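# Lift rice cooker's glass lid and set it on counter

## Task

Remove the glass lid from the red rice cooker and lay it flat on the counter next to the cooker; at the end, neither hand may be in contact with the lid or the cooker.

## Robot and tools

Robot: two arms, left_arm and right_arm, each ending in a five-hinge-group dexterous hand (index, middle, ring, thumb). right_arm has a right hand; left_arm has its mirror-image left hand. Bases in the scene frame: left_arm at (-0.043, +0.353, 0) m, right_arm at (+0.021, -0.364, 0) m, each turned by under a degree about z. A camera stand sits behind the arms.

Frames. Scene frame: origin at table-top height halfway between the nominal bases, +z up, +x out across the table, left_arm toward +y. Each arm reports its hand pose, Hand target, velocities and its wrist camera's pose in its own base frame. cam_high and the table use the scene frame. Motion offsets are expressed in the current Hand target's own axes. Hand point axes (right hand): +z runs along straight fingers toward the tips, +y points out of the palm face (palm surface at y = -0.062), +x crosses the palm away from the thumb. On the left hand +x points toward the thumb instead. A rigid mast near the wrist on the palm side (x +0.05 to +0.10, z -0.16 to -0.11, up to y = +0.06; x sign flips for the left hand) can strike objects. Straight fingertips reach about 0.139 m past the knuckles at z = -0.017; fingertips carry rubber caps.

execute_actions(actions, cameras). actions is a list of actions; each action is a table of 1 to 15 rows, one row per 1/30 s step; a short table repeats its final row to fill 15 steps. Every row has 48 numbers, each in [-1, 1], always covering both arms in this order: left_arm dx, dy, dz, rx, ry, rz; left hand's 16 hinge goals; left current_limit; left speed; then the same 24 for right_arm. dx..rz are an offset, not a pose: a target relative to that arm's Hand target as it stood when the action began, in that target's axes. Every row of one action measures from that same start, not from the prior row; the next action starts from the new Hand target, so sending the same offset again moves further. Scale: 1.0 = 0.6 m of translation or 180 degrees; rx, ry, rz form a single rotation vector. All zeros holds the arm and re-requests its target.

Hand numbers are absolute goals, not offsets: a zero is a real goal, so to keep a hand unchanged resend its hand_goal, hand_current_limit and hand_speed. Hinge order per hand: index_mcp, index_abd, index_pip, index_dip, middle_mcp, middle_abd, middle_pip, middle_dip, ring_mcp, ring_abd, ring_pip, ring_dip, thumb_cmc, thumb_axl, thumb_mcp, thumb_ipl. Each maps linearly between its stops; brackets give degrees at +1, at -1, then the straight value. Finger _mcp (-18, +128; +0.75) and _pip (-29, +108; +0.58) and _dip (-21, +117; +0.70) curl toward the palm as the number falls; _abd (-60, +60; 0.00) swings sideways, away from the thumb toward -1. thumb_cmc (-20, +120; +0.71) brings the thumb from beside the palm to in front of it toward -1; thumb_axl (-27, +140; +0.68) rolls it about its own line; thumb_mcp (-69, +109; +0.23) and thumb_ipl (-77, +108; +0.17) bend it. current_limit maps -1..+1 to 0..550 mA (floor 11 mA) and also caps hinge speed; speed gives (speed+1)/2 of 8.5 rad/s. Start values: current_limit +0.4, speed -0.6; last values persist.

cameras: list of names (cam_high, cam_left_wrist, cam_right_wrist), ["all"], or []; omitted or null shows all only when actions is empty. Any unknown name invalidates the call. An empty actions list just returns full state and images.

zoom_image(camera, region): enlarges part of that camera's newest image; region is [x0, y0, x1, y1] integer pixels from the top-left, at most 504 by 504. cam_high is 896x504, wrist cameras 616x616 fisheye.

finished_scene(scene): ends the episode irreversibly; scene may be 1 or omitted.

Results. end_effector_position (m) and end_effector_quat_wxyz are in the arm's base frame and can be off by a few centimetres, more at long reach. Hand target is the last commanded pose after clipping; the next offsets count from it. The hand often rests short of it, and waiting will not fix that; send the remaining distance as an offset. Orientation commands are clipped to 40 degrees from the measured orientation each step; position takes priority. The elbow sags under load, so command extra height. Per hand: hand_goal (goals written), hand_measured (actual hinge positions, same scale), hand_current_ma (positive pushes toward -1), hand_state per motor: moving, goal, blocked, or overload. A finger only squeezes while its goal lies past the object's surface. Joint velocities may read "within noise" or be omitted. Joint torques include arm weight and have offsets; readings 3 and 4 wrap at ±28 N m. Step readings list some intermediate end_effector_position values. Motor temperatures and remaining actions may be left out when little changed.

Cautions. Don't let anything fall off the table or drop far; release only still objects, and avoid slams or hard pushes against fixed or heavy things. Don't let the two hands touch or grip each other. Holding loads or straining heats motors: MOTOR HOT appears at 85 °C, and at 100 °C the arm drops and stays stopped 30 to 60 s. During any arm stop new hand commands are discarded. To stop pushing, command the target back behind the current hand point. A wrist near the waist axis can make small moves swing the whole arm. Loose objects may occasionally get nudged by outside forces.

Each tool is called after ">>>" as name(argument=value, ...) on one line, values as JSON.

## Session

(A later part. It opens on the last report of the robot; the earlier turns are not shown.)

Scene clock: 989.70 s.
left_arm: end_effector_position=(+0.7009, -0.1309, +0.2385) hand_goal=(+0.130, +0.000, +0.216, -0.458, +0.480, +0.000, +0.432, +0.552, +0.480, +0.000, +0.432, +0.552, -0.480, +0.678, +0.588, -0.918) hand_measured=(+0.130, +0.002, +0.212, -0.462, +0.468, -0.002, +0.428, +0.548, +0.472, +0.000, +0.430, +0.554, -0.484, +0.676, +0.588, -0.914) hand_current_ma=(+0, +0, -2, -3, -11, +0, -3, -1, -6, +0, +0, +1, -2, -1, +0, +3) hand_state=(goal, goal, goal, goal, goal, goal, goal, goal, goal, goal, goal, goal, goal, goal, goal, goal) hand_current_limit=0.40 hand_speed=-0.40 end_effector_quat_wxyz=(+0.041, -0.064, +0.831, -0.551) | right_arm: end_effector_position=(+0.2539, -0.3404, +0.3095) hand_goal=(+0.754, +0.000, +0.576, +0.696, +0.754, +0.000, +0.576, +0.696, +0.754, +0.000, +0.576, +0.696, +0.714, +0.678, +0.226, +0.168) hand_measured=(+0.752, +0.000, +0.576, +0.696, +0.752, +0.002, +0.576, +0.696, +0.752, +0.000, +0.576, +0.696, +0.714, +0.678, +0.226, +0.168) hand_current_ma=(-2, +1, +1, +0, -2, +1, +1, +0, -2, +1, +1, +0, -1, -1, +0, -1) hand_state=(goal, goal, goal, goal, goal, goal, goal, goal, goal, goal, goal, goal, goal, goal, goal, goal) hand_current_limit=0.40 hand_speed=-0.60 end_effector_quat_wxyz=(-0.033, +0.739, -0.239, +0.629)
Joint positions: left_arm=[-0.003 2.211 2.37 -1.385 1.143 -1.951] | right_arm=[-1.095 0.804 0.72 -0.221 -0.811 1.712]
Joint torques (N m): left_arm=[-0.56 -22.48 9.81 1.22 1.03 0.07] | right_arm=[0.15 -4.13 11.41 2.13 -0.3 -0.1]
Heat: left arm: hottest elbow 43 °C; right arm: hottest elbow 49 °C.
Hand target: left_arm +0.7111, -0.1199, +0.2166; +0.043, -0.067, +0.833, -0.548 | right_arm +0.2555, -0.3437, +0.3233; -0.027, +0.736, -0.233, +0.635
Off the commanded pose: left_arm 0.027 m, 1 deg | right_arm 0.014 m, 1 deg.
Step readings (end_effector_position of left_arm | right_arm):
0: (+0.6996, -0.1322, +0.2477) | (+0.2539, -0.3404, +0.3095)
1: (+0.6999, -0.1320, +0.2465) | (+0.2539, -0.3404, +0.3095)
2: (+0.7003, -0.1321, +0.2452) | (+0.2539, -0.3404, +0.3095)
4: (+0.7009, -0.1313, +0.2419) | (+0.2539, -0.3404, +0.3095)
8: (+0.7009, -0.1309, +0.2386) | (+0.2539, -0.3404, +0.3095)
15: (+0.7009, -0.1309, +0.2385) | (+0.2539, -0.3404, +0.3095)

>>> execute_actions(actions=[], cameras=["cam_left_wrist","cam_high"])

>>> zoom_image(camera="cam_left_wrist", region=[130, 180, 290, 340])

>>> zoom_image(camera="cam_high", region=[480, 140, 640, 300])

Scene clock: 996.87 s.
left_arm: end_effector_position=(+0.7009, -0.1309, +0.2385) hand_goal=(+0.130, +0.000, +0.216, -0.458, +0.480, +0.000, +0.432, +0.552, +0.480, +0.000, +0.432, +0.552, -0.480, +0.678, +0.588, -0.918) hand_measured=(+0.130, +0.002, +0.212, -0.462, +0.468, -0.002, +0.428, +0.548, +0.472, +0.000, +0.430, +0.554, -0.484, +0.676, +0.588, -0.914) hand_current_ma=(+0, +0, -2, -3, -11, +0, -3, -1, -6, +0, +0, +1, -2, -1, +0, +3) hand_state=(goal, goal, goal, goal, goal, goal, goal, goal, goal, goal, goal, goal, goal, goal, goal, goal) hand_current_limit=0.40 hand_speed=-0.40 end_effector_quat_wxyz=(+0.041, -0.064, +0.831, -0.551) | right_arm: end_effector_position=(+0.2539, -0.3404, +0.3095) hand_goal=(+0.754, +0.000, +0.576, +0.696, +0.754, +0.000, +0.576, +0.696, +0.754, +0.000, +0.576, +0.696, +0.714, +0.678, +0.226, +0.168) hand_measured=(+0.752, +0.000, +0.576, +0.696, +0.752, +0.002, +0.576, +0.696, +0.752, +0.000, +0.576, +0.696, +0.714, +0.678, +0.226, +0.168) hand_current_ma=(-2, +1, +1, +0, -2, +1, +1, +0, -2, +1, +1, +0, -1, -1, +0, -1) hand_state=(goal, goal, goal, goal, goal, goal, goal, goal, goal, goal, goal, goal, goal, goal, goal, goal) hand_current_limit=0.40 hand_speed=-0.60 end_effector_quat_wxyz=(-0.033, +0.739, -0.239, +0.629)
Joint positions: left_arm=[-0.003 2.211 2.37 -1.385 1.143 -1.951] | right_arm=[-1.095 0.804 0.72 -0.221 -0.811 1.712]
Joint velocities: within noise
Joint torques (N m): left_arm=[-0.5 -22.48 9.81 1.22 1.03 0.07] | right_arm=[0.15 -4.13 11.43 2.11 -0.3 -0.1]
Motor temperatures (°C): left_arm=[25 42 43 28 32 27] | right_arm=[29 26 49 25 26 26]
Heat: left arm: hottest elbow 43 °C; right arm: hottest elbow 49 °C.
Hand target: left_arm +0.7111, -0.1199, +0.2166; +0.043, -0.067, +0.833, -0.548 | right_arm +0.2555, -0.3437, +0.3233; -0.027, +0.736, -0.233, +0.635
Off the commanded pose: left_arm 0.027 m, 1 deg | right_arm 0.014 m, 1 deg.
camera_calibration:
cam_left_wrist: T_world_to_cam=[[0.802324, -0.121414, 0.58441, -0.749338], [-0.51604, 0.350948, 0.78137, 0.177553], [-0.299967, -0.92849, 0.218919, 0.16391], [0, 0, 0, 1]] pos_world=[0.742003, -0.00110253, 0.263303]
Images, in order (width x height): cam_high 896x504, cam_left_wrist 616x616.

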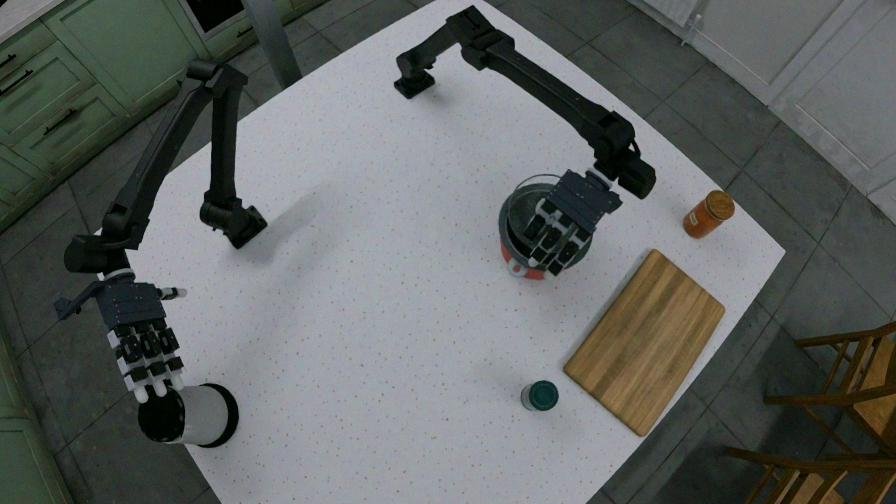

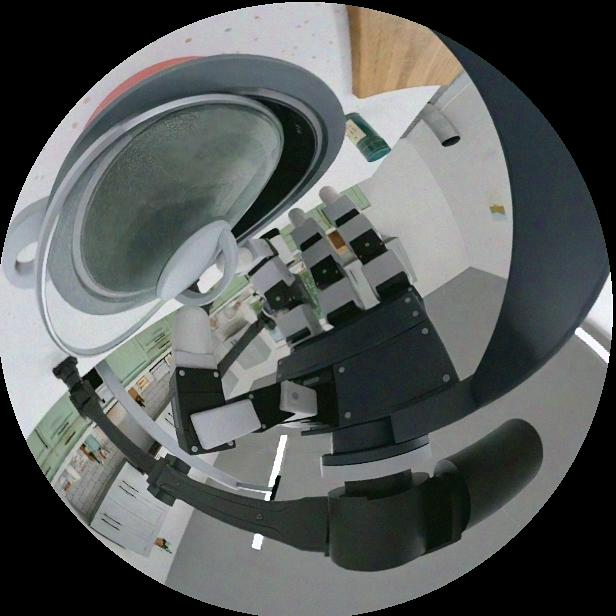

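Scaled by 3.150 from the camera's 616x616 image, which has a finer 880x880 frame.

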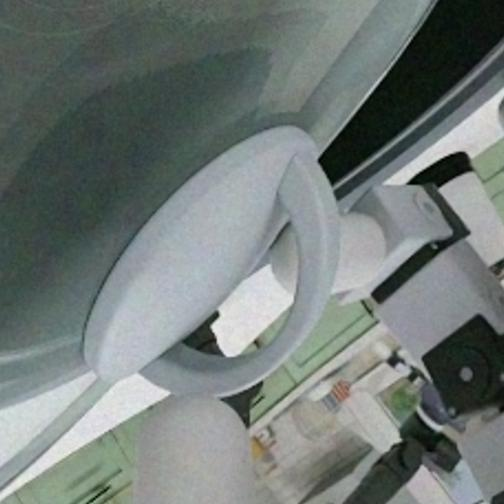

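Scaled by 3.150 from the camera's 896x504 image, which has a finer 1280x720 frame.

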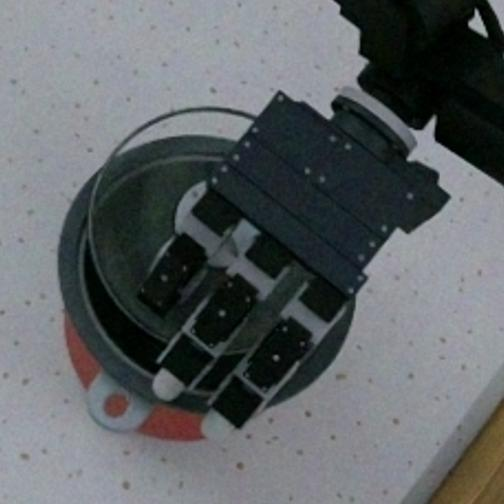

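>>> execute_actions(actions=[[[-0.002,0.0157,0.0015,0,0,0,0.13,0,0.215,-0.459,0.48,0,0.431,0.551,0.48,0,0.431,0.551,-0.48,0.678,0.587,-0.918,0.4,-0.4,0,0,0,0,0,0,0.754,0,0.576,0.696,0.754,0,0.576,0.696,0.754,0,0.576,0.696,0.714,0.678,0.226,0.168,0.4,-0.6]]], cameras=["cam_left_wrist"])

>>> zoom_image(camera="cam_left_wrist", region=[130, 180, 290, 340])

Scene clock: 1032.23 s.
left_arm: end_effector_position=(+0.7011, -0.1318, +0.2355) hand_goal=(+0.130, +0.000, +0.216, -0.458, +0.480, +0.000, +0.432, +0.552, +0.480, +0.000, +0.432, +0.552, -0.480, +0.678, +0.588, -0.918) hand_measured=(+0.128, +0.002, +0.198, -0.480, +0.468, -0.002, +0.428, +0.548, +0.472, +0.000, +0.430, +0.554, -0.484, +0.676, +0.588, -0.914) hand_current_ma=(-1, +0, -19, -27, -11, +0, -3, -1, -6, +0, +0, +1, -2, -1, +0, +3) hand_state=(goal, goal, goal, blocked, goal, goal, goal, goal, goal, goal, goal, goal, goal, goal, goal, goal) hand_current_limit=0.40 hand_speed=-0.40 end_effector_quat_wxyz=(+0.040, -0.063, +0.829, -0.554) | right_arm: end_effector_position=(+0.2539, -0.3404, +0.3095) hand_goal=(+0.754, +0.000, +0.576, +0.696, +0.754, +0.000, +0.576, +0.696, +0.754, +0.000, +0.576, +0.696, +0.714, +0.678, +0.226, +0.168) hand_measured=(+0.752, +0.000, +0.576, +0.696, +0.752, +0.002, +0.576, +0.696, +0.752, +0.000, +0.576, +0.696, +0.714, +0.678, +0.226, +0.168) hand_current_ma=(-2, +1, +1, +0, -2, +1, +1, +0, -2, +1, +1, +0, -1, -1, +0, -1) hand_state=(goal, goal, goal, goal, goal, goal, goal, goal, goal, goal, goal, goal, goal, goal, goal, goal) hand_current_limit=0.40 hand_speed=-0.60 end_effector_quat_wxyz=(-0.033, +0.739, -0.239, +0.629)
Joint positions: left_arm=[-0.002 2.211 2.359 -1.375 1.152 -1.95] | right_arm=[-1.095 0.804 0.72 -0.221 -0.811 1.712]
Joint torques (N m): left_arm=[-0.21 -22.42 8.85 1.31 0.76 0.16] | right_arm=[0.15 -4.07 11.41 2.13 -0.3 -0.1]
Heat: left arm: hottest shoulder 43 °C; right arm: hottest elbow 49 °C.
Hand target: left_arm +0.7117, -0.1168, +0.2075; +0.043, -0.067, +0.833, -0.548 | right_arm +0.2555, -0.3437, +0.3233; -0.027, +0.736, -0.233, +0.635
Off the commanded pose: left_arm 0.034 m, 1 deg | right_arm 0.014 m, 1 deg.
Step readings (end_effector_position of left_arm | right_arm):
0: (+0.7009, -0.1309, +0.2385) | (+0.2539, -0.3404, +0.3095)
1: (+0.7010, -0.1306, +0.2374) | (+0.2539, -0.3404, +0.3095)
2: (+0.7010, -0.1310, +0.2366) | (+0.2539, -0.3404, +0.3095)
4: (+0.7011, -0.1317, +0.2359) | (+0.2539, -0.3404, +0.3095)
8: (+0.7011, -0.1317, +0.2355) | (+0.2539, -0.3404, +0.3095)
15: (+0.7011, -0.1318, +0.2355) | (+0.2539, -0.3404, +0.3095)
camera_calibration:
cam_left_wrist: T_world_to_cam=[[0.802063, -0.118927, 0.585278, -0.747561], [-0.514927, 0.358755, 0.778553, 0.181295], [-0.302562, -0.925825, 0.226505, 0.164118], [0, 0, 0, 1]] pos_world=[0.742601, -0.00200167, 0.25921]
Images, in order (width x height): cam_left_wrist 616x616.

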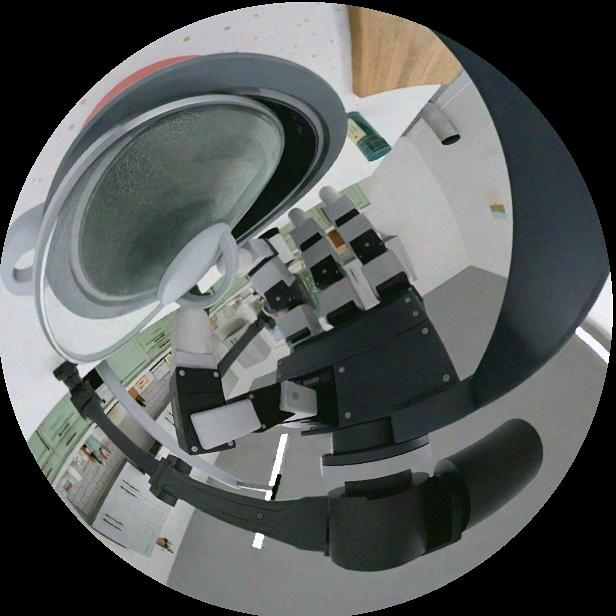

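Scaled by 3.150 from the camera's 616x616 image, which has a finer 880x880 frame.

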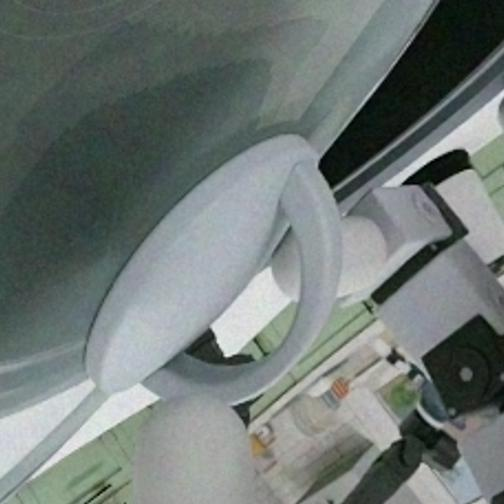

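>>> execute_actions(actions=[[[0.001,-0.018,-0.014,0,0,0,0.158,0,-0.1,-0.16,0.48,0,0.431,0.551,0.48,0,0.431,0.551,-0.48,0.678,0.41,-0.8,0.2,-0.7,0,0,0,0,0,0,0.754,0,0.576,0.696,0.754,0,0.576,0.696,0.754,0,0.576,0.696,0.714,0.678,0.226,0.168,0.4,-0.6]],[[0,0,0,0,0,0,0.158,0,-0.261,-0.016,0.48,0,0.431,0.551,0.48,0,0.431,0.551,-0.48,0.678,0.346,-0.76,0.2,-0.7,0,0,0,0,0,0,0.754,0,0.576,0.696,0.754,0,0.576,0.696,0.754,0,0.576,0.696,0.714,0.678,0.226,0.168,0.4,-0.6]]], cameras=["cam_left_wrist"])

>>> zoom_image(camera="cam_left_wrist", region=[130, 180, 290, 340])

Scene clock: 1056.90 s.
left_arm: end_effector_position=(+0.6999, -0.1320, +0.2382) hand_goal=(+0.158, +0.000, -0.260, -0.016, +0.480, +0.000, +0.432, +0.552, +0.480, +0.000, +0.432, +0.552, -0.480, +0.678, +0.346, -0.760) hand_measured=(+0.220, -0.006, -0.248, -0.034, +0.468, -0.002, +0.428, +0.548, +0.472, +0.000, +0.430, +0.554, -0.484, +0.676, +0.352, -0.760) hand_current_ma=(+138, -2, +10, -21, -11, +0, -3, -1, -6, +0, +0, +1, -3, +0, +7, +0) hand_state=(blocked, goal, goal, goal, goal, goal, goal, goal, goal, goal, goal, goal, goal, goal, goal, goal) hand_current_limit=0.20 hand_speed=-0.70 end_effector_quat_wxyz=(+0.039, -0.060, +0.827, -0.557) | right_arm: end_effector_position=(+0.2539, -0.3404, +0.3095) hand_goal=(+0.754, +0.000, +0.576, +0.696, +0.754, +0.000, +0.576, +0.696, +0.754, +0.000, +0.576, +0.696, +0.714, +0.678, +0.226, +0.168) hand_measured=(+0.752, +0.000, +0.576, +0.696, +0.752, +0.002, +0.576, +0.696, +0.752, +0.000, +0.576, +0.696, +0.714, +0.678, +0.226, +0.168) hand_current_ma=(-2, +1, +1, +0, -2, +1, +1, +0, -2, +1, +1, +0, -1, -1, +0, -1) hand_state=(goal, goal, goal, goal, goal, goal, goal, goal, goal, goal, goal, goal, goal, goal, goal, goal) hand_current_limit=0.40 hand_speed=-0.60 end_effector_quat_wxyz=(-0.033, +0.739, -0.239, +0.629)
Joint positions: left_arm=[-0.001 2.211 2.364 -1.387 1.161 -1.939] | right_arm=[-1.095 0.804 0.72 -0.221 -0.811 1.712]
Joint torques (N m): left_arm=[0.15 -22.07 12.07 0.13 0.47 0.13] | right_arm=[0.15 -4.07 11.4 2.13 -0.3 -0.1]
Heat: left arm: hottest shoulder 43 °C; right arm: hottest elbow 49 °C.
Hand target: left_arm +0.7107, -0.1134, +0.2207; +0.043, -0.067, +0.833, -0.548 | right_arm +0.2555, -0.3437, +0.3233; -0.027, +0.736, -0.233, +0.635
Off the commanded pose: left_arm 0.028 m, 2 deg | right_arm 0.014 m, 1 deg.
Step readings (end_effector_position of left_arm | right_arm):
0: (+0.7011, -0.1318, +0.2355) | (+0.2539, -0.3404, +0.3095)
1: (+0.7007, -0.1318, +0.2355) | (+0.2539, -0.3404, +0.3095)
2: (+0.7004, -0.1314, +0.2354) | (+0.2539, -0.3404, +0.3095)
4: (+0.7003, -0.1311, +0.2356) | (+0.2539, -0.3404, +0.3095)
8: (+0.7004, -0.1317, +0.2372) | (+0.2539, -0.3404, +0.3095)
15: (+0.7000, -0.1321, +0.2378) | (+0.2539, -0.3404, +0.3095)
16: (+0.7000, -0.1321, +0.2378) | (+0.2539, -0.3404, +0.3095)
17: (+0.7000, -0.1322, +0.2379) | (+0.2539, -0.3404, +0.3095)
19: (+0.6999, -0.1323, +0.2381) | (+0.2539, -0.3404, +0.3095)
23: (+0.6999, -0.1322, +0.2384) | (+0.2539, -0.3404, +0.3095)
30: (+0.6999, -0.1320, +0.2382) | (+0.2539, -0.3404, +0.3095)
camera_calibration:
cam_left_wrist: T_world_to_cam=[[0.80007, -0.119305, 0.587924, -0.747369], [-0.514536, 0.367424, 0.77476, 0.180367], [-0.30845, -0.92237, 0.232579, 0.166132], [0, 0, 0, 1]] pos_world=[0.741996, -0.00220084, 0.261016]
Images, in order (width x height): cam_left_wrist 616x616.

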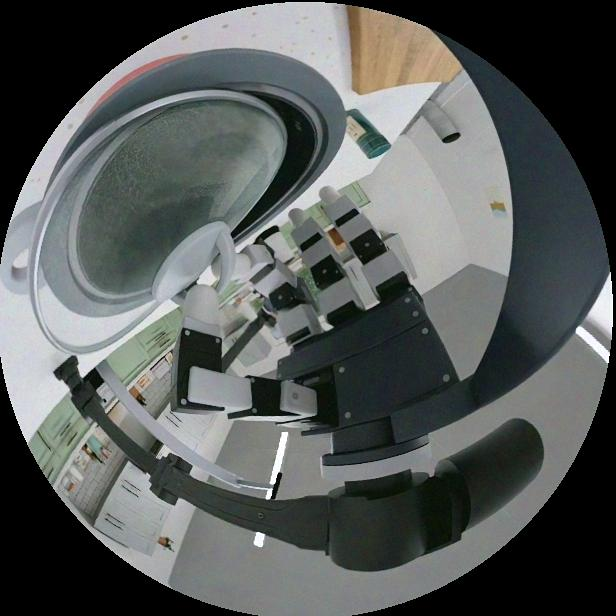

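Scaled by 3.150 from the camera's 616x616 image, which has a finer 880x880 frame.

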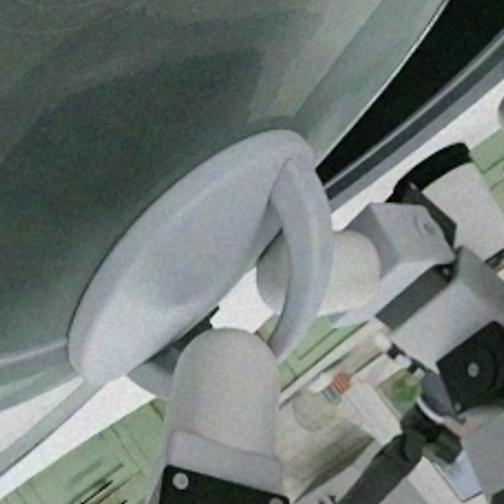

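>>> execute_actions(actions=[[[0,0,0,0,0,0,0.158,0,-0.29,-0.08,0.48,0,0.431,0.551,0.48,0,0.431,0.551,-0.48,0.678,0.2,-0.68,0.2,-0.7,0,0,0,0,0,0,0.754,0,0.576,0.696,0.754,0,0.576,0.696,0.754,0,0.576,0.696,0.714,0.678,0.226,0.168,0.4,-0.6]]], cameras=["cam_left_wrist"])

>>> zoom_image(camera="cam_left_wrist", region=[130, 180, 290, 340])

Scene clock: 1071.43 s.
left_arm: end_effector_position=(+0.7004, -0.1301, +0.2361) hand_goal=(+0.158, +0.000, -0.290, -0.080, +0.480, +0.000, +0.432, +0.552, +0.480, +0.000, +0.432, +0.552, -0.480, +0.678, +0.200, -0.680) hand_measured=(+0.204, -0.002, -0.272, -0.082, +0.468, -0.002, +0.428, +0.548, +0.472, +0.000, +0.430, +0.554, -0.488, +0.676, +0.258, -0.670) hand_current_ma=(+92, +0, +21, +0, -11, +0, -3, -1, -6, +0, +0, +1, -6, -1, +170, +13) hand_state=(blocked, goal, goal, goal, goal, goal, goal, goal, goal, goal, goal, goal, goal, goal, blocked, goal) hand_current_limit=0.20 hand_speed=-0.70 end_effector_quat_wxyz=(+0.040, -0.060, +0.830, -0.553) | right_arm: end_effector_position=(+0.2539, -0.3404, +0.3095) hand_goal=(+0.754, +0.000, +0.576, +0.696, +0.754, +0.000, +0.576, +0.696, +0.754, +0.000, +0.576, +0.696, +0.714, +0.678, +0.226, +0.168) hand_measured=(+0.752, +0.000, +0.576, +0.696, +0.752, +0.002, +0.576, +0.696, +0.752, +0.000, +0.576, +0.696, +0.714, +0.678, +0.226, +0.168) hand_current_ma=(-2, +1, +1, +0, -2, +1, +1, +0, -2, +1, +1, +0, -1, -1, +0, -1) hand_state=(goal, goal, goal, goal, goal, goal, goal, goal, goal, goal, goal, goal, goal, goal, goal, goal) hand_current_limit=0.40 hand_speed=-0.60 end_effector_quat_wxyz=(-0.033, +0.739, -0.239, +0.629)
Joint positions: left_arm=[0 2.212 2.364 -1.39 1.152 -1.932] | right_arm=[-1.095 0.804 0.72 -0.221 -0.811 1.712]
Joint torques (N m): left_arm=[0.03 -22.07 12.23 0.21 0.8 0.06] | right_arm=[0.15 -4.13 11.41 2.11 -0.3 -0.1]
Heat: left arm: hottest shoulder 43 °C; right arm: hottest elbow 50 °C.
Hand target: left_arm +0.7106, -0.1134, +0.2207; +0.043, -0.067, +0.833, -0.548 | right_arm +0.2555, -0.3437, +0.3233; -0.027, +0.736, -0.233, +0.635
Off the commanded pose: left_arm 0.025 m, 1 deg | right_arm 0.014 m, 1 deg.
Step readings (end_effector_position of left_arm | right_arm):
0: (+0.6999, -0.1320, +0.2382) | (+0.2539, -0.3404, +0.3095)
1: (+0.6999, -0.1320, +0.2382) | (+0.2539, -0.3404, +0.3095)
2: (+0.7001, -0.1312, +0.2374) | (+0.2539, -0.3404, +0.3095)
4: (+0.6999, -0.1303, +0.2363) | (+0.2539, -0.3404, +0.3095)
8: (+0.7003, -0.1301, +0.2361) | (+0.2539, -0.3404, +0.3095)
15: (+0.7004, -0.1301, +0.2361) | (+0.2539, -0.3404, +0.3095)
camera_calibration:
cam_left_wrist: T_world_to_cam=[[0.798729, -0.124245, 0.588723, -0.746239], [-0.51668, 0.359782, 0.776916, 0.181638], [-0.30834, -0.924727, 0.223173, 0.170282], [0, 0, 0, 1]] pos_world=[0.742396, -0.000601888, 0.260208]
Images, in order (width x height): cam_left_wrist 616x616.

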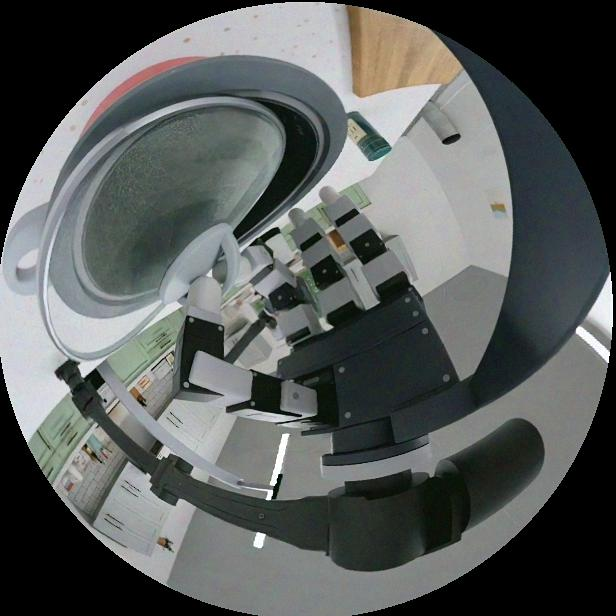

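Scaled by 3.150 from the camera's 616x616 image, which has a finer 880x880 frame.

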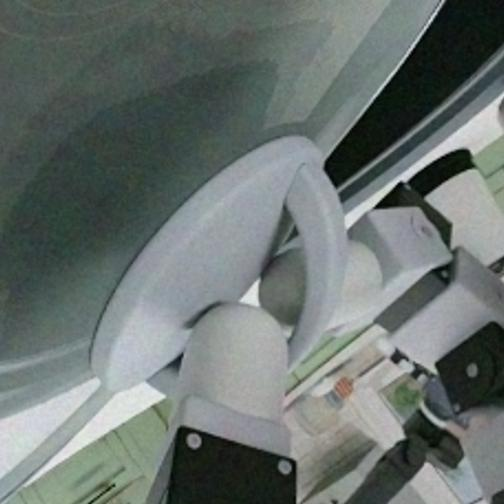

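>>> execute_actions(actions=[[[0,0,0,0,0,0,0.08,0,-0.36,-0.13,0.48,0,0.431,0.551,0.48,0,0.431,0.551,-0.48,0.678,0.12,-0.72,0.5,-0.7,0,0,0,0,0,0,0.754,0,0.576,0.696,0.754,0,0.576,0.696,0.754,0,0.576,0.696,0.714,0.678,0.226,0.168,0.4,-0.6]],[[0,0,0,0,0,0,0.0,0,-0.42,-0.16,0.48,0,0.431,0.551,0.48,0,0.431,0.551,-0.48,0.678,0.05,-0.74,0.78,-0.7,0,0,0,0,0,0,0.754,0,0.576,0.696,0.754,0,0.576,0.696,0.754,0,0.576,0.696,0.714,0.678,0.226,0.168,0.4,-0.6]]], cameras=["cam_left_wrist"])

>>> zoom_image(camera="cam_left_wrist", region=[130, 180, 290, 340])

Scene clock: 1088.63 s.
left_arm: end_effector_position=(+0.7005, -0.1297, +0.2338) hand_goal=(+0.000, +0.000, -0.420, -0.160, +0.480, +0.000, +0.432, +0.552, +0.480, +0.000, +0.432, +0.552, -0.480, +0.678, +0.050, -0.740) hand_measured=(+0.204, +0.000, -0.282, -0.126, +0.468, -0.002, +0.428, +0.548, +0.472, +0.000, +0.430, +0.554, -0.488, +0.676, +0.248, -0.692) hand_current_ma=(+490, +0, +431, +50, -11, +0, -3, -1, -6, +0, +0, +1, -6, -1, +489, +140) hand_state=(blocked, goal, blocked, blocked, goal, goal, goal, goal, goal, goal, goal, goal, goal, goal, blocked, blocked) hand_current_limit=0.78 hand_speed=-0.70 end_effector_quat_wxyz=(+0.039, -0.060, +0.831, -0.552) | right_arm: end_effector_position=(+0.2539, -0.3404, +0.3095) hand_goal=(+0.754, +0.000, +0.576, +0.696, +0.754, +0.000, +0.576, +0.696, +0.754, +0.000, +0.576, +0.696, +0.714, +0.678, +0.226, +0.168) hand_measured=(+0.752, +0.000, +0.576, +0.696, +0.752, +0.002, +0.576, +0.696, +0.752, +0.000, +0.576, +0.696, +0.714, +0.678, +0.226, +0.168) hand_current_ma=(-2, +1, +1, +0, -2, +1, +1, +0, -2, +1, +1, +0, -1, -1, +0, -1) hand_state=(goal, goal, goal, goal, goal, goal, goal, goal, goal, goal, goal, goal, goal, goal, goal, goal) hand_current_limit=0.40 hand_speed=-0.60 end_effector_quat_wxyz=(-0.033, +0.739, -0.239, +0.629)
Joint positions: left_arm=[0 2.215 2.364 -1.393 1.149 -1.929] | right_arm=[-1.095 0.804 0.72 -0.221 -0.811 1.712]
Joint torques (N m): left_arm=[0.09 -22.36 12.27 0.25 0.91 0.04] | right_arm=[0.21 -4.07 11.4 2.13 -0.3 -0.1]
Heat: left arm: hottest shoulder 41 °C; right arm: hottest elbow 50 °C.
Hand target: left_arm +0.7106, -0.1135, +0.2206; +0.043, -0.067, +0.833, -0.548 | right_arm +0.2555, -0.3437, +0.3233; -0.027, +0.736, -0.233, +0.635
Off the commanded pose: left_arm 0.023 m, 1 deg | right_arm 0.014 m, 1 deg.
Step readings (end_effector_position of left_arm | right_arm):
0: (+0.7004, -0.1301, +0.2361) | (+0.2539, -0.3404, +0.3095)
1: (+0.7004, -0.1301, +0.2361) | (+0.2539, -0.3404, +0.3095)
2: (+0.7005, -0.1299, +0.2359) | (+0.2539, -0.3404, +0.3095)
4: (+0.7006, -0.1298, +0.2348) | (+0.2539, -0.3404, +0.3095)
8: (+0.7005, -0.1298, +0.2348) | (+0.2539, -0.3404, +0.3095)
15: (+0.7005, -0.1298, +0.2348) | (+0.2539, -0.3404, +0.3095)
16: (+0.7005, -0.1298, +0.2348) | (+0.2539, -0.3404, +0.3095)
17: (+0.7005, -0.1297, +0.2347) | (+0.2539, -0.3404, +0.3095)
19: (+0.7006, -0.1297, +0.2339) | (+0.2539, -0.3404, +0.3095)
23: (+0.7005, -0.1297, +0.2338) | (+0.2539, -0.3404, +0.3095)
30: (+0.7005, -0.1297, +0.2338) | (+0.2539, -0.3404, +0.3095)
camera_calibration:
cam_left_wrist: T_world_to_cam=[[0.800198, -0.126075, 0.586334, -0.745645], [-0.514645, 0.357627, 0.779258, 0.181037], [-0.307934, -0.925315, 0.221289, 0.171345], [0, 0, 0, 1]] pos_world=[0.742596, -0.000202196, 0.258206]
Images, in order (width x height): cam_left_wrist 616x616.

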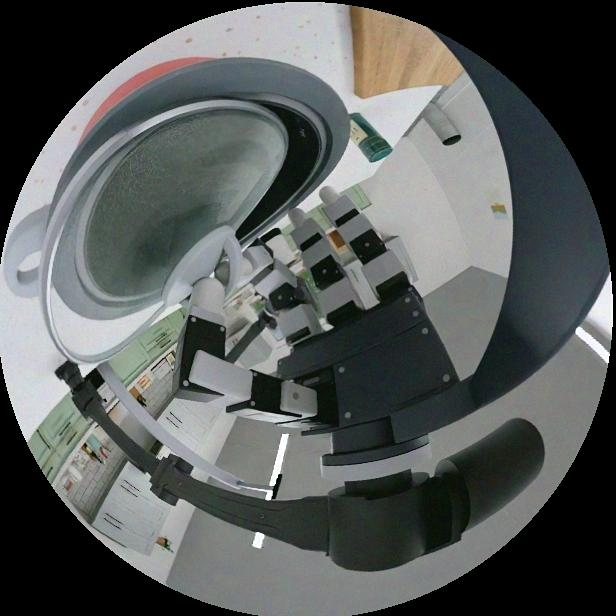

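Scaled by 3.150 from the camera's 616x616 image, which has a finer 880x880 frame.

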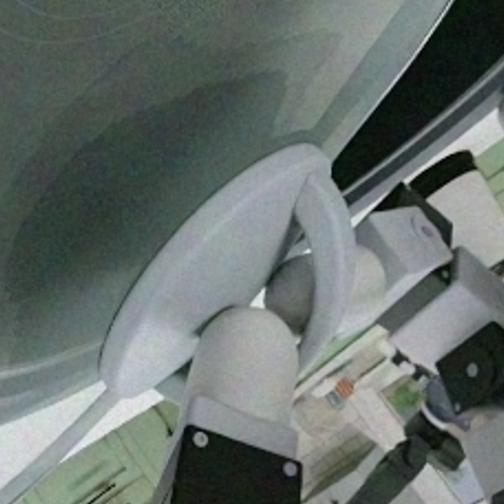

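>>> execute_actions(actions=[[[0,-0.038,-0.016,0,0,0,0.0,0,-0.42,-0.16,0.48,0,0.431,0.551,0.48,0,0.431,0.551,-0.48,0.678,0.05,-0.74,0.78,-0.7,0,0,0,0,0,0,0.754,0,0.576,0.696,0.754,0,0.576,0.696,0.754,0,0.576,0.696,0.714,0.678,0.226,0.168,0.4,-0.6]],[[0,-0.038,-0.016,0,0,0,0.0,0,-0.42,-0.16,0.48,0,0.431,0.551,0.48,0,0.431,0.551,-0.48,0.678,0.05,-0.74,0.78,-0.7,0,0,0,0,0,0,0.754,0,0.576,0.696,0.754,0,0.576,0.696,0.754,0,0.576,0.696,0.714,0.678,0.226,0.168,0.4,-0.6]]], cameras=["cam_high","cam_left_wrist"])

Scene clock: 1099.13 s.
left_arm: end_effector_position=(+0.7055, -0.1204, +0.2503) hand_goal=(+0.000, +0.000, -0.420, -0.160, +0.480, +0.000, +0.432, +0.552, +0.480, +0.000, +0.432, +0.552, -0.480, +0.678, +0.050, -0.740) hand_measured=(+0.204, -0.002, -0.286, -0.128, +0.470, -0.004, +0.428, +0.550, +0.472, +0.000, +0.430, +0.554, -0.478, +0.680, +0.248, -0.692) hand_current_ma=(+490, -1, +414, +49, -10, -1, -2, -1, -6, +0, +0, +1, +0, +1, +489, +140) hand_state=(blocked, goal, blocked, blocked, goal, goal, goal, goal, goal, goal, goal, goal, goal, goal, blocked, blocked) hand_current_limit=0.78 hand_speed=-0.70 end_effector_quat_wxyz=(+0.027, -0.074, +0.835, -0.545) | right_arm: end_effector_position=(+0.2539, -0.3404, +0.3095) hand_goal=(+0.754, +0.000, +0.576, +0.696, +0.754, +0.000, +0.576, +0.696, +0.754, +0.000, +0.576, +0.696, +0.714, +0.678, +0.226, +0.168) hand_measured=(+0.752, +0.000, +0.576, +0.696, +0.752, +0.002, +0.576, +0.696, +0.752, +0.000, +0.576, +0.696, +0.714, +0.678, +0.226, +0.168) hand_current_ma=(-2, +1, +1, +0, -2, +1, +1, +0, -2, +1, +1, +0, -1, -1, +0, -1) hand_state=(goal, goal, goal, goal, goal, goal, goal, goal, goal, goal, goal, goal, goal, goal, goal, goal) hand_current_limit=0.40 hand_speed=-0.60 end_effector_quat_wxyz=(-0.033, +0.739, -0.239, +0.629)
Joint positions: left_arm=[0.01 2.304 2.575 -1.562 1.136 -1.918] | right_arm=[-1.095 0.804 0.72 -0.221 -0.811 1.712]
Joint torques (N m): left_arm=[-0.97 -25.11 14.64 0.1 1.4 -0.16] | right_arm=[0.15 -4.13 11.41 2.11 -0.3 -0.1]
Heat: left arm: hottest shoulder 43 °C; right arm: hottest elbow 50 °C.
Hand target: left_arm +0.7108, -0.1139, +0.2703; +0.043, -0.067, +0.833, -0.548 | right_arm +0.2555, -0.3437, +0.3233; -0.027, +0.736, -0.233, +0.635
Off the commanded pose: left_arm 0.022 m, 2 deg | right_arm 0.014 m, 1 deg.
Step readings (end_effector_position of left_arm | right_arm):
0: (+0.7005, -0.1297, +0.2338) | (+0.2539, -0.3404, +0.3095)
1: (+0.7001, -0.1295, +0.2356) | (+0.2539, -0.3404, +0.3095)
2: (+0.7000, -0.1288, +0.2354) | (+0.2539, -0.3404, +0.3095)
4: (+0.7003, -0.1277, +0.2356) | (+0.2539, -0.3404, +0.3095)
8: (+0.6996, -0.1275, +0.2348) | (+0.2539, -0.3404, +0.3095)
15: (+0.6995, -0.1274, +0.2348) | (+0.2539, -0.3404, +0.3095)
16: (+0.6994, -0.1272, +0.2370) | (+0.2539, -0.3404, +0.3095)
17: (+0.7000, -0.1268, +0.2378) | (+0.2539, -0.3404, +0.3095)
19: (+0.7022, -0.1257, +0.2423) | (+0.2539, -0.3404, +0.3095)
23: (+0.7041, -0.1227, +0.2511) | (+0.2539, -0.3404, +0.3095)
30: (+0.7043, -0.1207, +0.2580) | (+0.2539, -0.3404, +0.3095)
camera_calibration:
cam_left_wrist: T_world_to_cam=[[0.822931, -0.125884, 0.554019, -0.76604], [-0.488331, 0.341665, 0.802993, 0.141004], [-0.290373, -0.931353, 0.219694, 0.165142], [0, 0, 0, 1]] pos_world=[0.747208, 0.00919644, 0.274895]
Images, in order (width x height): cam_high 896x504, cam_left_wrist 616x616.

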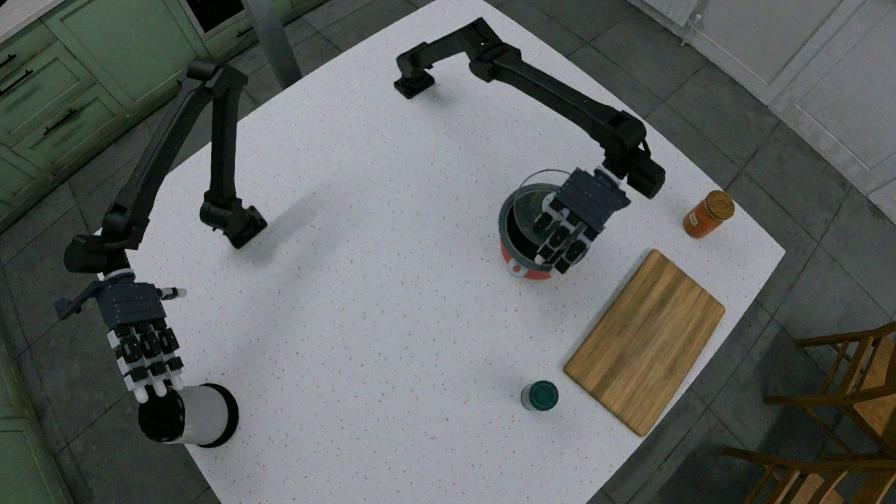

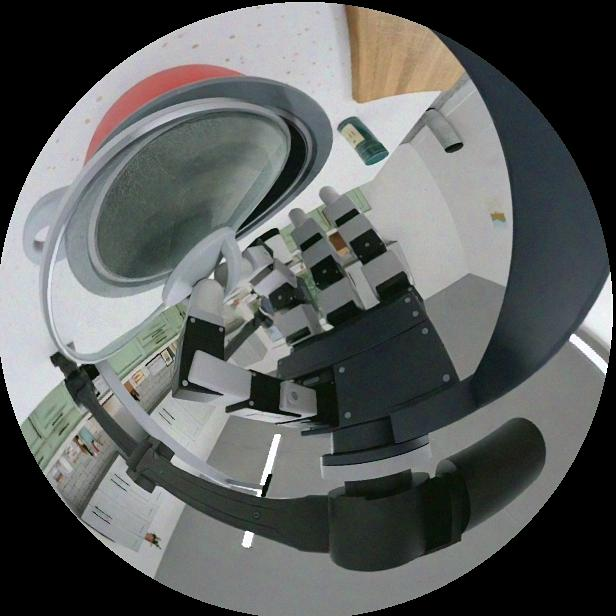

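>>> execute_actions(actions=[[[0,-0.038,-0.016,0,0,0,0.0,0,-0.42,-0.16,0.48,0,0.431,0.551,0.48,0,0.431,0.551,-0.48,0.678,0.05,-0.74,0.78,-0.7,0,0,0,0,0,0,0.754,0,0.576,0.696,0.754,0,0.576,0.696,0.754,0,0.576,0.696,0.714,0.678,0.226,0.168,0.4,-0.6]],[[0.005,-0.038,-0.016,0,0,0,0.0,0,-0.42,-0.16,0.48,0,0.431,0.551,0.48,0,0.431,0.551,-0.48,0.678,0.05,-0.74,0.78,-0.7,0,0,0,0,0,0,0.754,0,0.576,0.696,0.754,0,0.576,0.696,0.754,0,0.576,0.696,0.714,0.678,0.226,0.168,0.4,-0.6]]], cameras=["cam_high","cam_left_wrist"])

Scene clock: 1113.70 s.
left_arm: end_effector_position=(+0.7088, -0.1206, +0.3026) hand_goal=(+0.000, +0.000, -0.420, -0.160, +0.480, +0.000, +0.432, +0.552, +0.480, +0.000, +0.432, +0.552, -0.480, +0.678, +0.050, -0.740) hand_measured=(+0.204, -0.002, -0.286, -0.128, +0.470, -0.004, +0.428, +0.550, +0.472, +0.000, +0.430, +0.554, -0.478, +0.680, +0.248, -0.692) hand_current_ma=(+490, -1, +413, +49, -10, -1, -2, -1, -6, +0, +0, +1, +0, +1, +489, +140) hand_state=(blocked, goal, blocked, blocked, goal, goal, goal, goal, goal, goal, goal, goal, goal, goal, blocked, blocked) hand_current_limit=0.78 hand_speed=-0.70 end_effector_quat_wxyz=(+0.053, -0.065, +0.833, -0.547) | right_arm: end_effector_position=(+0.2539, -0.3404, +0.3095) hand_goal=(+0.754, +0.000, +0.576, +0.696, +0.754, +0.000, +0.576, +0.696, +0.754, +0.000, +0.576, +0.696, +0.714, +0.678, +0.226, +0.168) hand_measured=(+0.752, +0.000, +0.576, +0.696, +0.752, +0.002, +0.576, +0.696, +0.752, +0.000, +0.576, +0.696, +0.714, +0.678, +0.226, +0.168) hand_current_ma=(-2, +1, +1, +0, -2, +1, +1, +0, -2, +1, +1, +0, -1, -1, +0, -1) hand_state=(goal, goal, goal, goal, goal, goal, goal, goal, goal, goal, goal, goal, goal, goal, goal, goal) hand_current_limit=0.40 hand_speed=-0.60 end_effector_quat_wxyz=(-0.033, +0.739, -0.239, +0.629)
Joint positions: left_arm=[0.01 2.382 2.864 -1.69 1.133 -1.949] | right_arm=[-1.095 0.804 0.72 -0.221 -0.811 1.712]
Joint torques (N m): left_arm=[-0.85 -25.17 13.94 0.25 1.49 -0.45] | right_arm=[0.15 -4.07 11.4 2.13 -0.3 -0.1]
Heat: left arm: hottest elbow 46 °C; right arm: hottest elbow 50 °C.
Hand target: left_arm +0.7080, -0.1149, +0.3198; +0.043, -0.067, +0.833, -0.548 | right_arm +0.2555, -0.3437, +0.3233; -0.027, +0.736, -0.233, +0.635
Off the commanded pose: left_arm 0.018 m, 1 deg | right_arm 0.014 m, 1 deg.
joint sent to its limit (left arm) — joint 4 (wrist pitch), lower limit. The joint targets still meet the commanded pose.
Step readings (end_effector_position of left_arm | right_arm):
0: (+0.7055, -0.1204, +0.2503) | (+0.2539, -0.3404, +0.3095)
1: (+0.7054, -0.1202, +0.2526) | (+0.2539, -0.3404, +0.3095)
2: (+0.7060, -0.1200, +0.2538) | (+0.2539, -0.3404, +0.3095)
4: (+0.7076, -0.1200, +0.2597) | (+0.2539, -0.3404, +0.3095)
8: (+0.7085, -0.1200, +0.2745) | (+0.2539, -0.3404, +0.3095)
15: (+0.7077, -0.1200, +0.2886) | (+0.2539, -0.3404, +0.3095)
16: (+0.7076, -0.1200, +0.2906) | (+0.2539, -0.3404, +0.3095)
17: (+0.7083, -0.1201, +0.2910) | (+0.2539, -0.3404, +0.3095)
19: (+0.7093, -0.1203, +0.2937) | (+0.2539, -0.3404, +0.3095)
23: (+0.7094, -0.1204, +0.2995) | (+0.2539, -0.3404, +0.3095)
30: (+0.7089, -0.1206, +0.3028) | (+0.2539, -0.3404, +0.3095)
camera_calibration:
cam_left_wrist: T_world_to_cam=[[0.793391, -0.114517, 0.597843, -0.788711], [-0.535498, 0.335689, 0.774955, 0.141939], [-0.289434, -0.934986, 0.205009, 0.157718], [0, 0, 0, 1]] pos_world=[0.747414, 0.00949668, 0.329196]
Images, in order (width x height): cam_high 896x504, cam_left_wrist 616x616.

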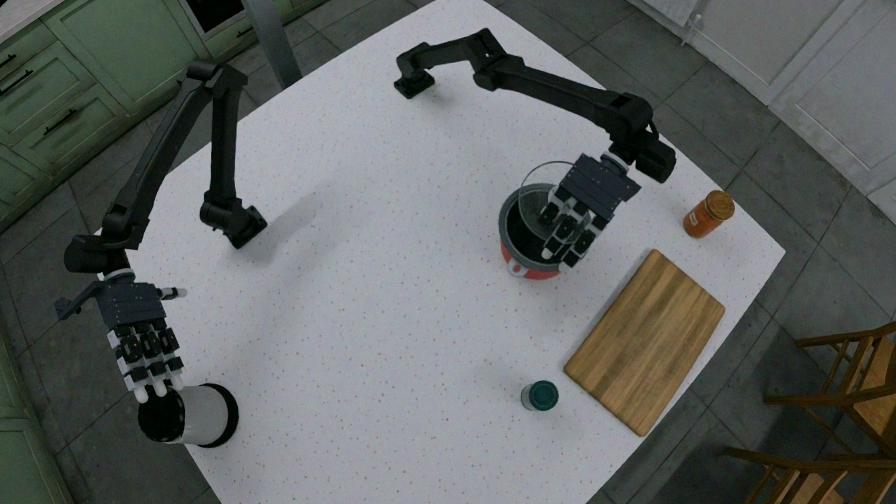

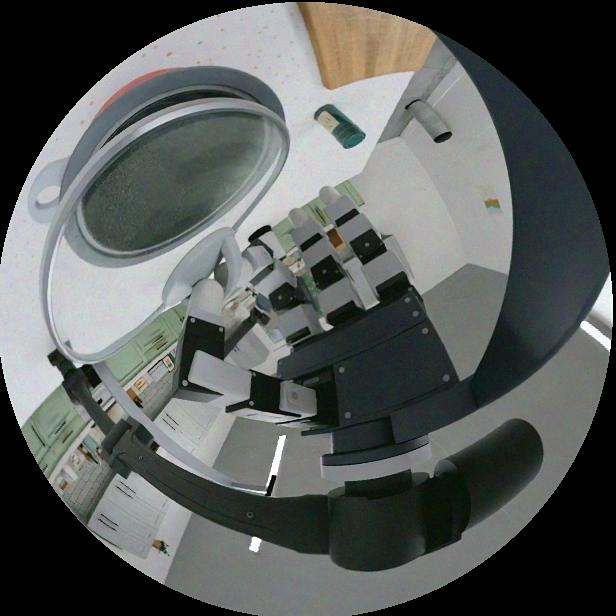

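>>> execute_actions(actions=[[[0.11,-0.004,0.005,0,0,0,0.0,0,-0.42,-0.16,0.48,0,0.431,0.551,0.48,0,0.431,0.551,-0.48,0.678,0.05,-0.74,0.78,-0.7,0,0,0,0,0,0,0.754,0,0.576,0.696,0.754,0,0.576,0.696,0.754,0,0.576,0.696,0.714,0.678,0.226,0.168,0.4,-0.6]],[[0.11,-0.004,0.005,0,0,0,0.0,0,-0.42,-0.16,0.48,0,0.431,0.551,0.48,0,0.431,0.551,-0.48,0.678,0.05,-0.74,0.78,-0.7,0,0,0,0,0,0,0.754,0,0.576,0.696,0.754,0,0.576,0.696,0.754,0,0.576,0.696,0.714,0.678,0.226,0.168,0.4,-0.6]]], cameras=["cam_high"])

Scene clock: 1174.77 s.
left_arm: end_effector_position=(+0.5798, -0.1395, +0.3100) hand_goal=(+0.000, +0.000, -0.420, -0.160, +0.480, +0.000, +0.432, +0.552, +0.480, +0.000, +0.432, +0.552, -0.480, +0.678, +0.050, -0.740) hand_measured=(+0.204, -0.002, -0.296, -0.130, +0.472, -0.002, +0.430, +0.550, +0.474, -0.002, +0.432, +0.554, -0.488, +0.676, +0.246, -0.696) hand_current_ma=(+489, +0, +367, +42, -5, -1, -1, -1, -5, +0, +0, +1, -7, -1, +489, +120) hand_state=(blocked, goal, blocked, blocked, goal, goal, goal, goal, goal, goal, goal, goal, goal, goal, blocked, blocked) hand_current_limit=0.78 hand_speed=-0.70 end_effector_quat_wxyz=(+0.039, -0.063, +0.836, -0.544) | right_arm: end_effector_position=(+0.2539, -0.3404, +0.3095) hand_goal=(+0.754, +0.000, +0.576, +0.696, +0.754, +0.000, +0.576, +0.696, +0.754, +0.000, +0.576, +0.696, +0.714, +0.678, +0.226, +0.168) hand_measured=(+0.752, +0.000, +0.576, +0.696, +0.752, +0.002, +0.576, +0.696, +0.752, +0.000, +0.576, +0.696, +0.714, +0.678, +0.226, +0.168) hand_current_ma=(-2, +1, +1, +0, -2, +1, +1, +0, -2, +1, +1, +0, -1, -1, +0, -1) hand_state=(goal, goal, goal, goal, goal, goal, goal, goal, goal, goal, goal, goal, goal, goal, goal, goal) hand_current_limit=0.40 hand_speed=-0.60 end_effector_quat_wxyz=(-0.033, +0.739, -0.239, +0.629)
Joint positions: left_arm=[-0.022 1.814 1.934 -1.327 1.121 -1.974] | right_arm=[-1.095 0.804 0.72 -0.221 -0.811 1.712]
Joint torques (N m): left_arm=[-2.02 -20.19 10.97 1.21 1.36 -0.47] | right_arm=[0.15 -4.07 11.41 2.13 -0.3 -0.1]
Motor temperatures (°C): left_arm=[25 50 47 28 34 27] | right_arm=[29 26 50 25 26 26]
Heat: left arm: hottest shoulder 50 °C; right arm: hottest elbow 50 °C.
Hand target: left_arm +0.5789, -0.1430, +0.3219; +0.043, -0.067, +0.833, -0.548 | right_arm +0.2555, -0.3437, +0.3233; -0.027, +0.736, -0.233, +0.635
Off the commanded pose: left_arm 0.013 m, 1 deg | right_arm 0.014 m, 1 deg.
Step readings (end_effector_position of left_arm | right_arm):
0: (+0.7088, -0.1207, +0.3026) | (+0.2539, -0.3404, +0.3095)
1: (+0.7060, -0.1210, +0.2974) | (+0.2539, -0.3404, +0.3095)
2: (+0.6956, -0.1215, +0.2947) | (+0.2539, -0.3404, +0.3095)
4: (+0.6763, -0.1208, +0.2841) | (+0.2539, -0.3404, +0.3095)
8: (+0.6484, -0.1211, +0.2764) | (+0.2539, -0.3404, +0.3095)
15: (+0.6476, -0.1225, +0.2987) | (+0.2539, -0.3404, +0.3095)
16: (+0.6426, -0.1243, +0.2978) | (+0.2539, -0.3404, +0.3095)
17: (+0.6291, -0.1247, +0.2959) | (+0.2539, -0.3404, +0.3095)
19: (+0.6012, -0.1258, +0.2886) | (+0.2539, -0.3404, +0.3095)
23: (+0.5785, -0.1326, +0.2945) | (+0.2539, -0.3404, +0.3095)
30: (+0.5803, -0.1395, +0.3109) | (+0.2539, -0.3404, +0.3095)
Images, in order (width x height): cam_high 896x504.

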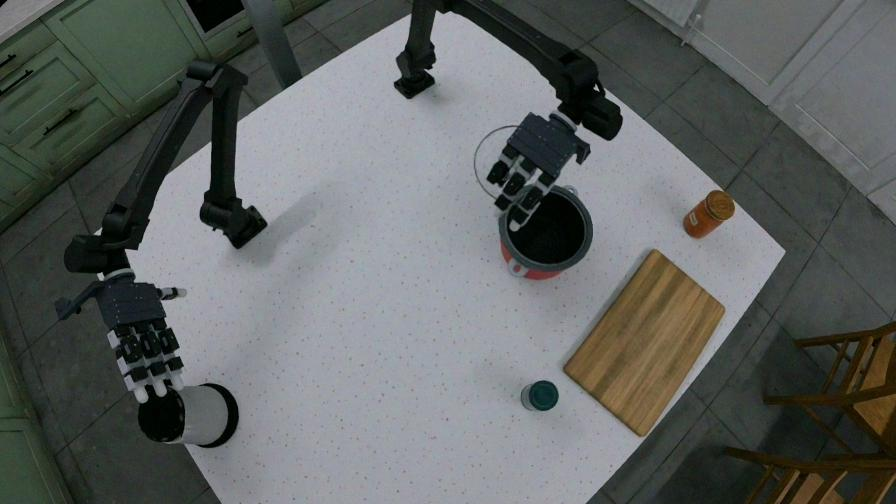

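>>> execute_actions(actions=[[[0.11,-0.004,0.005,0,0,0,0.0,0,-0.42,-0.16,0.48,0,0.431,0.551,0.48,0,0.431,0.551,-0.48,0.678,0.05,-0.74,0.78,-0.7,0,0,0,0,0,0,0.754,0,0.576,0.696,0.754,0,0.576,0.696,0.754,0,0.576,0.696,0.714,0.678,0.226,0.168,0.4,-0.6]],[[0.11,-0.004,0.005,0,0,0,0.0,0,-0.42,-0.16,0.48,0,0.431,0.551,0.48,0,0.431,0.551,-0.48,0.678,0.05,-0.74,0.78,-0.7,0,0,0,0,0,0,0.754,0,0.576,0.696,0.754,0,0.576,0.696,0.754,0,0.576,0.696,0.714,0.678,0.226,0.168,0.4,-0.6]]], cameras=["cam_high","cam_left_wrist"])

Scene clock: 1185.37 s.
left_arm: end_effector_position=(+0.4462, -0.1679, +0.3079) hand_goal=(+0.000, +0.000, -0.420, -0.160, +0.480, +0.000, +0.432, +0.552, +0.480, +0.000, +0.432, +0.552, -0.480, +0.678, +0.050, -0.740) hand_measured=(+0.204, +0.002, -0.296, -0.132, +0.472, -0.002, +0.430, +0.550, +0.474, -0.002, +0.432, +0.554, -0.492, +0.674, +0.246, -0.700) hand_current_ma=(+490, +0, +362, +38, -6, -1, -1, -1, -5, -1, +0, +1, -12, -2, +489, +106) hand_state=(blocked, goal, blocked, blocked, goal, goal, goal, goal, goal, goal, goal, goal, goal, goal, blocked, blocked) hand_current_limit=0.78 hand_speed=-0.70 end_effector_quat_wxyz=(+0.027, -0.055, +0.838, -0.542) | right_arm: end_effector_position=(+0.2539, -0.3404, +0.3095) hand_goal=(+0.754, +0.000, +0.576, +0.696, +0.754, +0.000, +0.576, +0.696, +0.754, +0.000, +0.576, +0.696, +0.714, +0.678, +0.226, +0.168) hand_measured=(+0.752, +0.000, +0.576, +0.696, +0.752, +0.002, +0.576, +0.696, +0.752, +0.000, +0.576, +0.696, +0.714, +0.678, +0.226, +0.168) hand_current_ma=(-2, +1, +1, +0, -2, +1, +1, +0, -2, +1, +1, +0, -1, -1, +0, -1) hand_state=(goal, goal, goal, goal, goal, goal, goal, goal, goal, goal, goal, goal, goal, goal, goal, goal) hand_current_limit=0.40 hand_speed=-0.60 end_effector_quat_wxyz=(-0.033, +0.739, -0.239, +0.629)
Joint positions: left_arm=[-0.092 1.454 1.479 -1.167 1.101 -2.058] | right_arm=[-1.095 0.804 0.72 -0.221 -0.811 1.712]
Joint torques (N m): left_arm=[-1.96 -14.04 12.88 0.96 1.33 -0.4] | right_arm=[0.21 -4.07 11.4 2.13 -0.3 -0.1]
Heat: left arm: hottest shoulder 47 °C; right arm: hottest elbow 50 °C.
Hand target: left_arm +0.4497, -0.1713, +0.3243; +0.043, -0.067, +0.833, -0.548 | right_arm +0.2555, -0.3437, +0.3233; -0.027, +0.736, -0.233, +0.635
Off the commanded pose: left_arm 0.017 m, 2 deg | right_arm 0.014 m, 1 deg.
joint sent to its limit (left arm) — joint 6 (wrist roll), lower limit. The joint targets still meet the commanded pose.
Step readings (end_effector_position of left_arm | right_arm):
0: (+0.5798, -0.1395, +0.3101) | (+0.2539, -0.3404, +0.3095)
1: (+0.5754, -0.1410, +0.3053) | (+0.2539, -0.3404, +0.3095)
2: (+0.5664, -0.1416, +0.3004) | (+0.2539, -0.3404, +0.3095)
4: (+0.5382, -0.1413, +0.2873) | (+0.2539, -0.3404, +0.3095)
8: (+0.5132, -0.1472, +0.2901) | (+0.2539, -0.3404, +0.3095)
15: (+0.5124, -0.1531, +0.3066) | (+0.2539, -0.3404, +0.3095)
16: (+0.5083, -0.1547, +0.3033) | (+0.2539, -0.3404, +0.3095)
17: (+0.5016, -0.1541, +0.2981) | (+0.2539, -0.3404, +0.3095)
19: (+0.4759, -0.1547, +0.2882) | (+0.2539, -0.3404, +0.3095)
23: (+0.4524, -0.1637, +0.2965) | (+0.2539, -0.3404, +0.3095)
30: (+0.4462, -0.1680, +0.3080) | (+0.2539, -0.3404, +0.3095)
camera_calibration:
cam_left_wrist: T_world_to_cam=[[0.805839, -0.15859, 0.570502, -0.593475], [-0.494575, 0.349528, 0.795755, -0.00930221], [-0.325605, -0.923406, 0.203229, 0.0550824], [0, 0, 0, 1]] pos_world=[0.49158, -0.0400043, 0.334786]
Images, in order (width x height): cam_high 896x504, cam_left_wrist 616x616.

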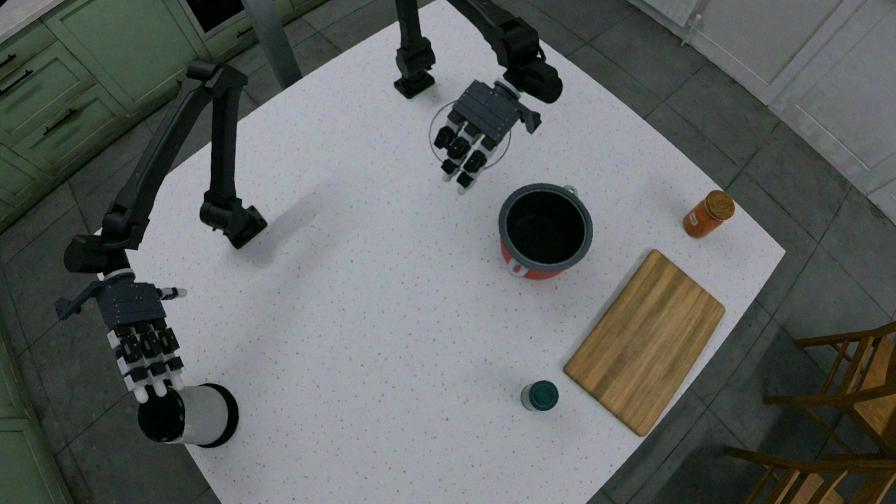

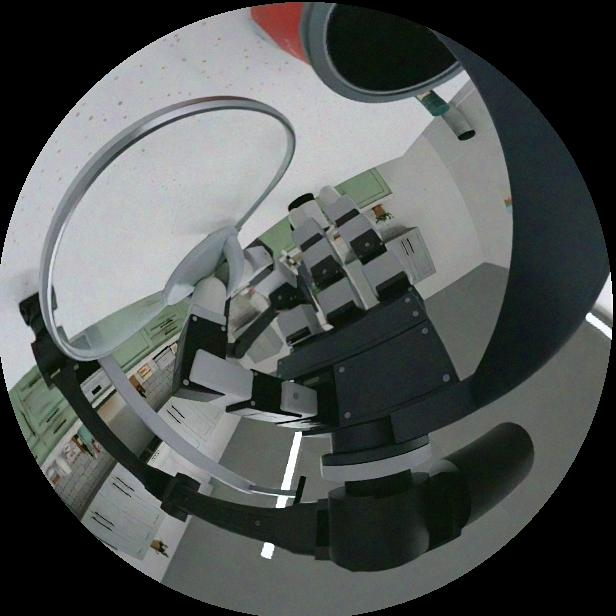

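>>> zoom_image(camera="cam_high", region=[410, 70, 560, 220])

Scaled by 3.360 from the camera's 896x504 image, which has a finer 1280x720 frame.

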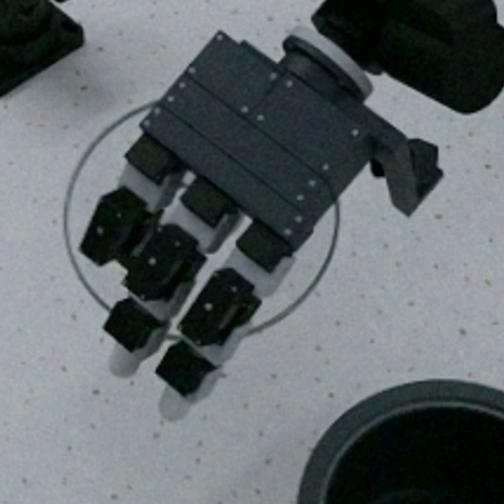

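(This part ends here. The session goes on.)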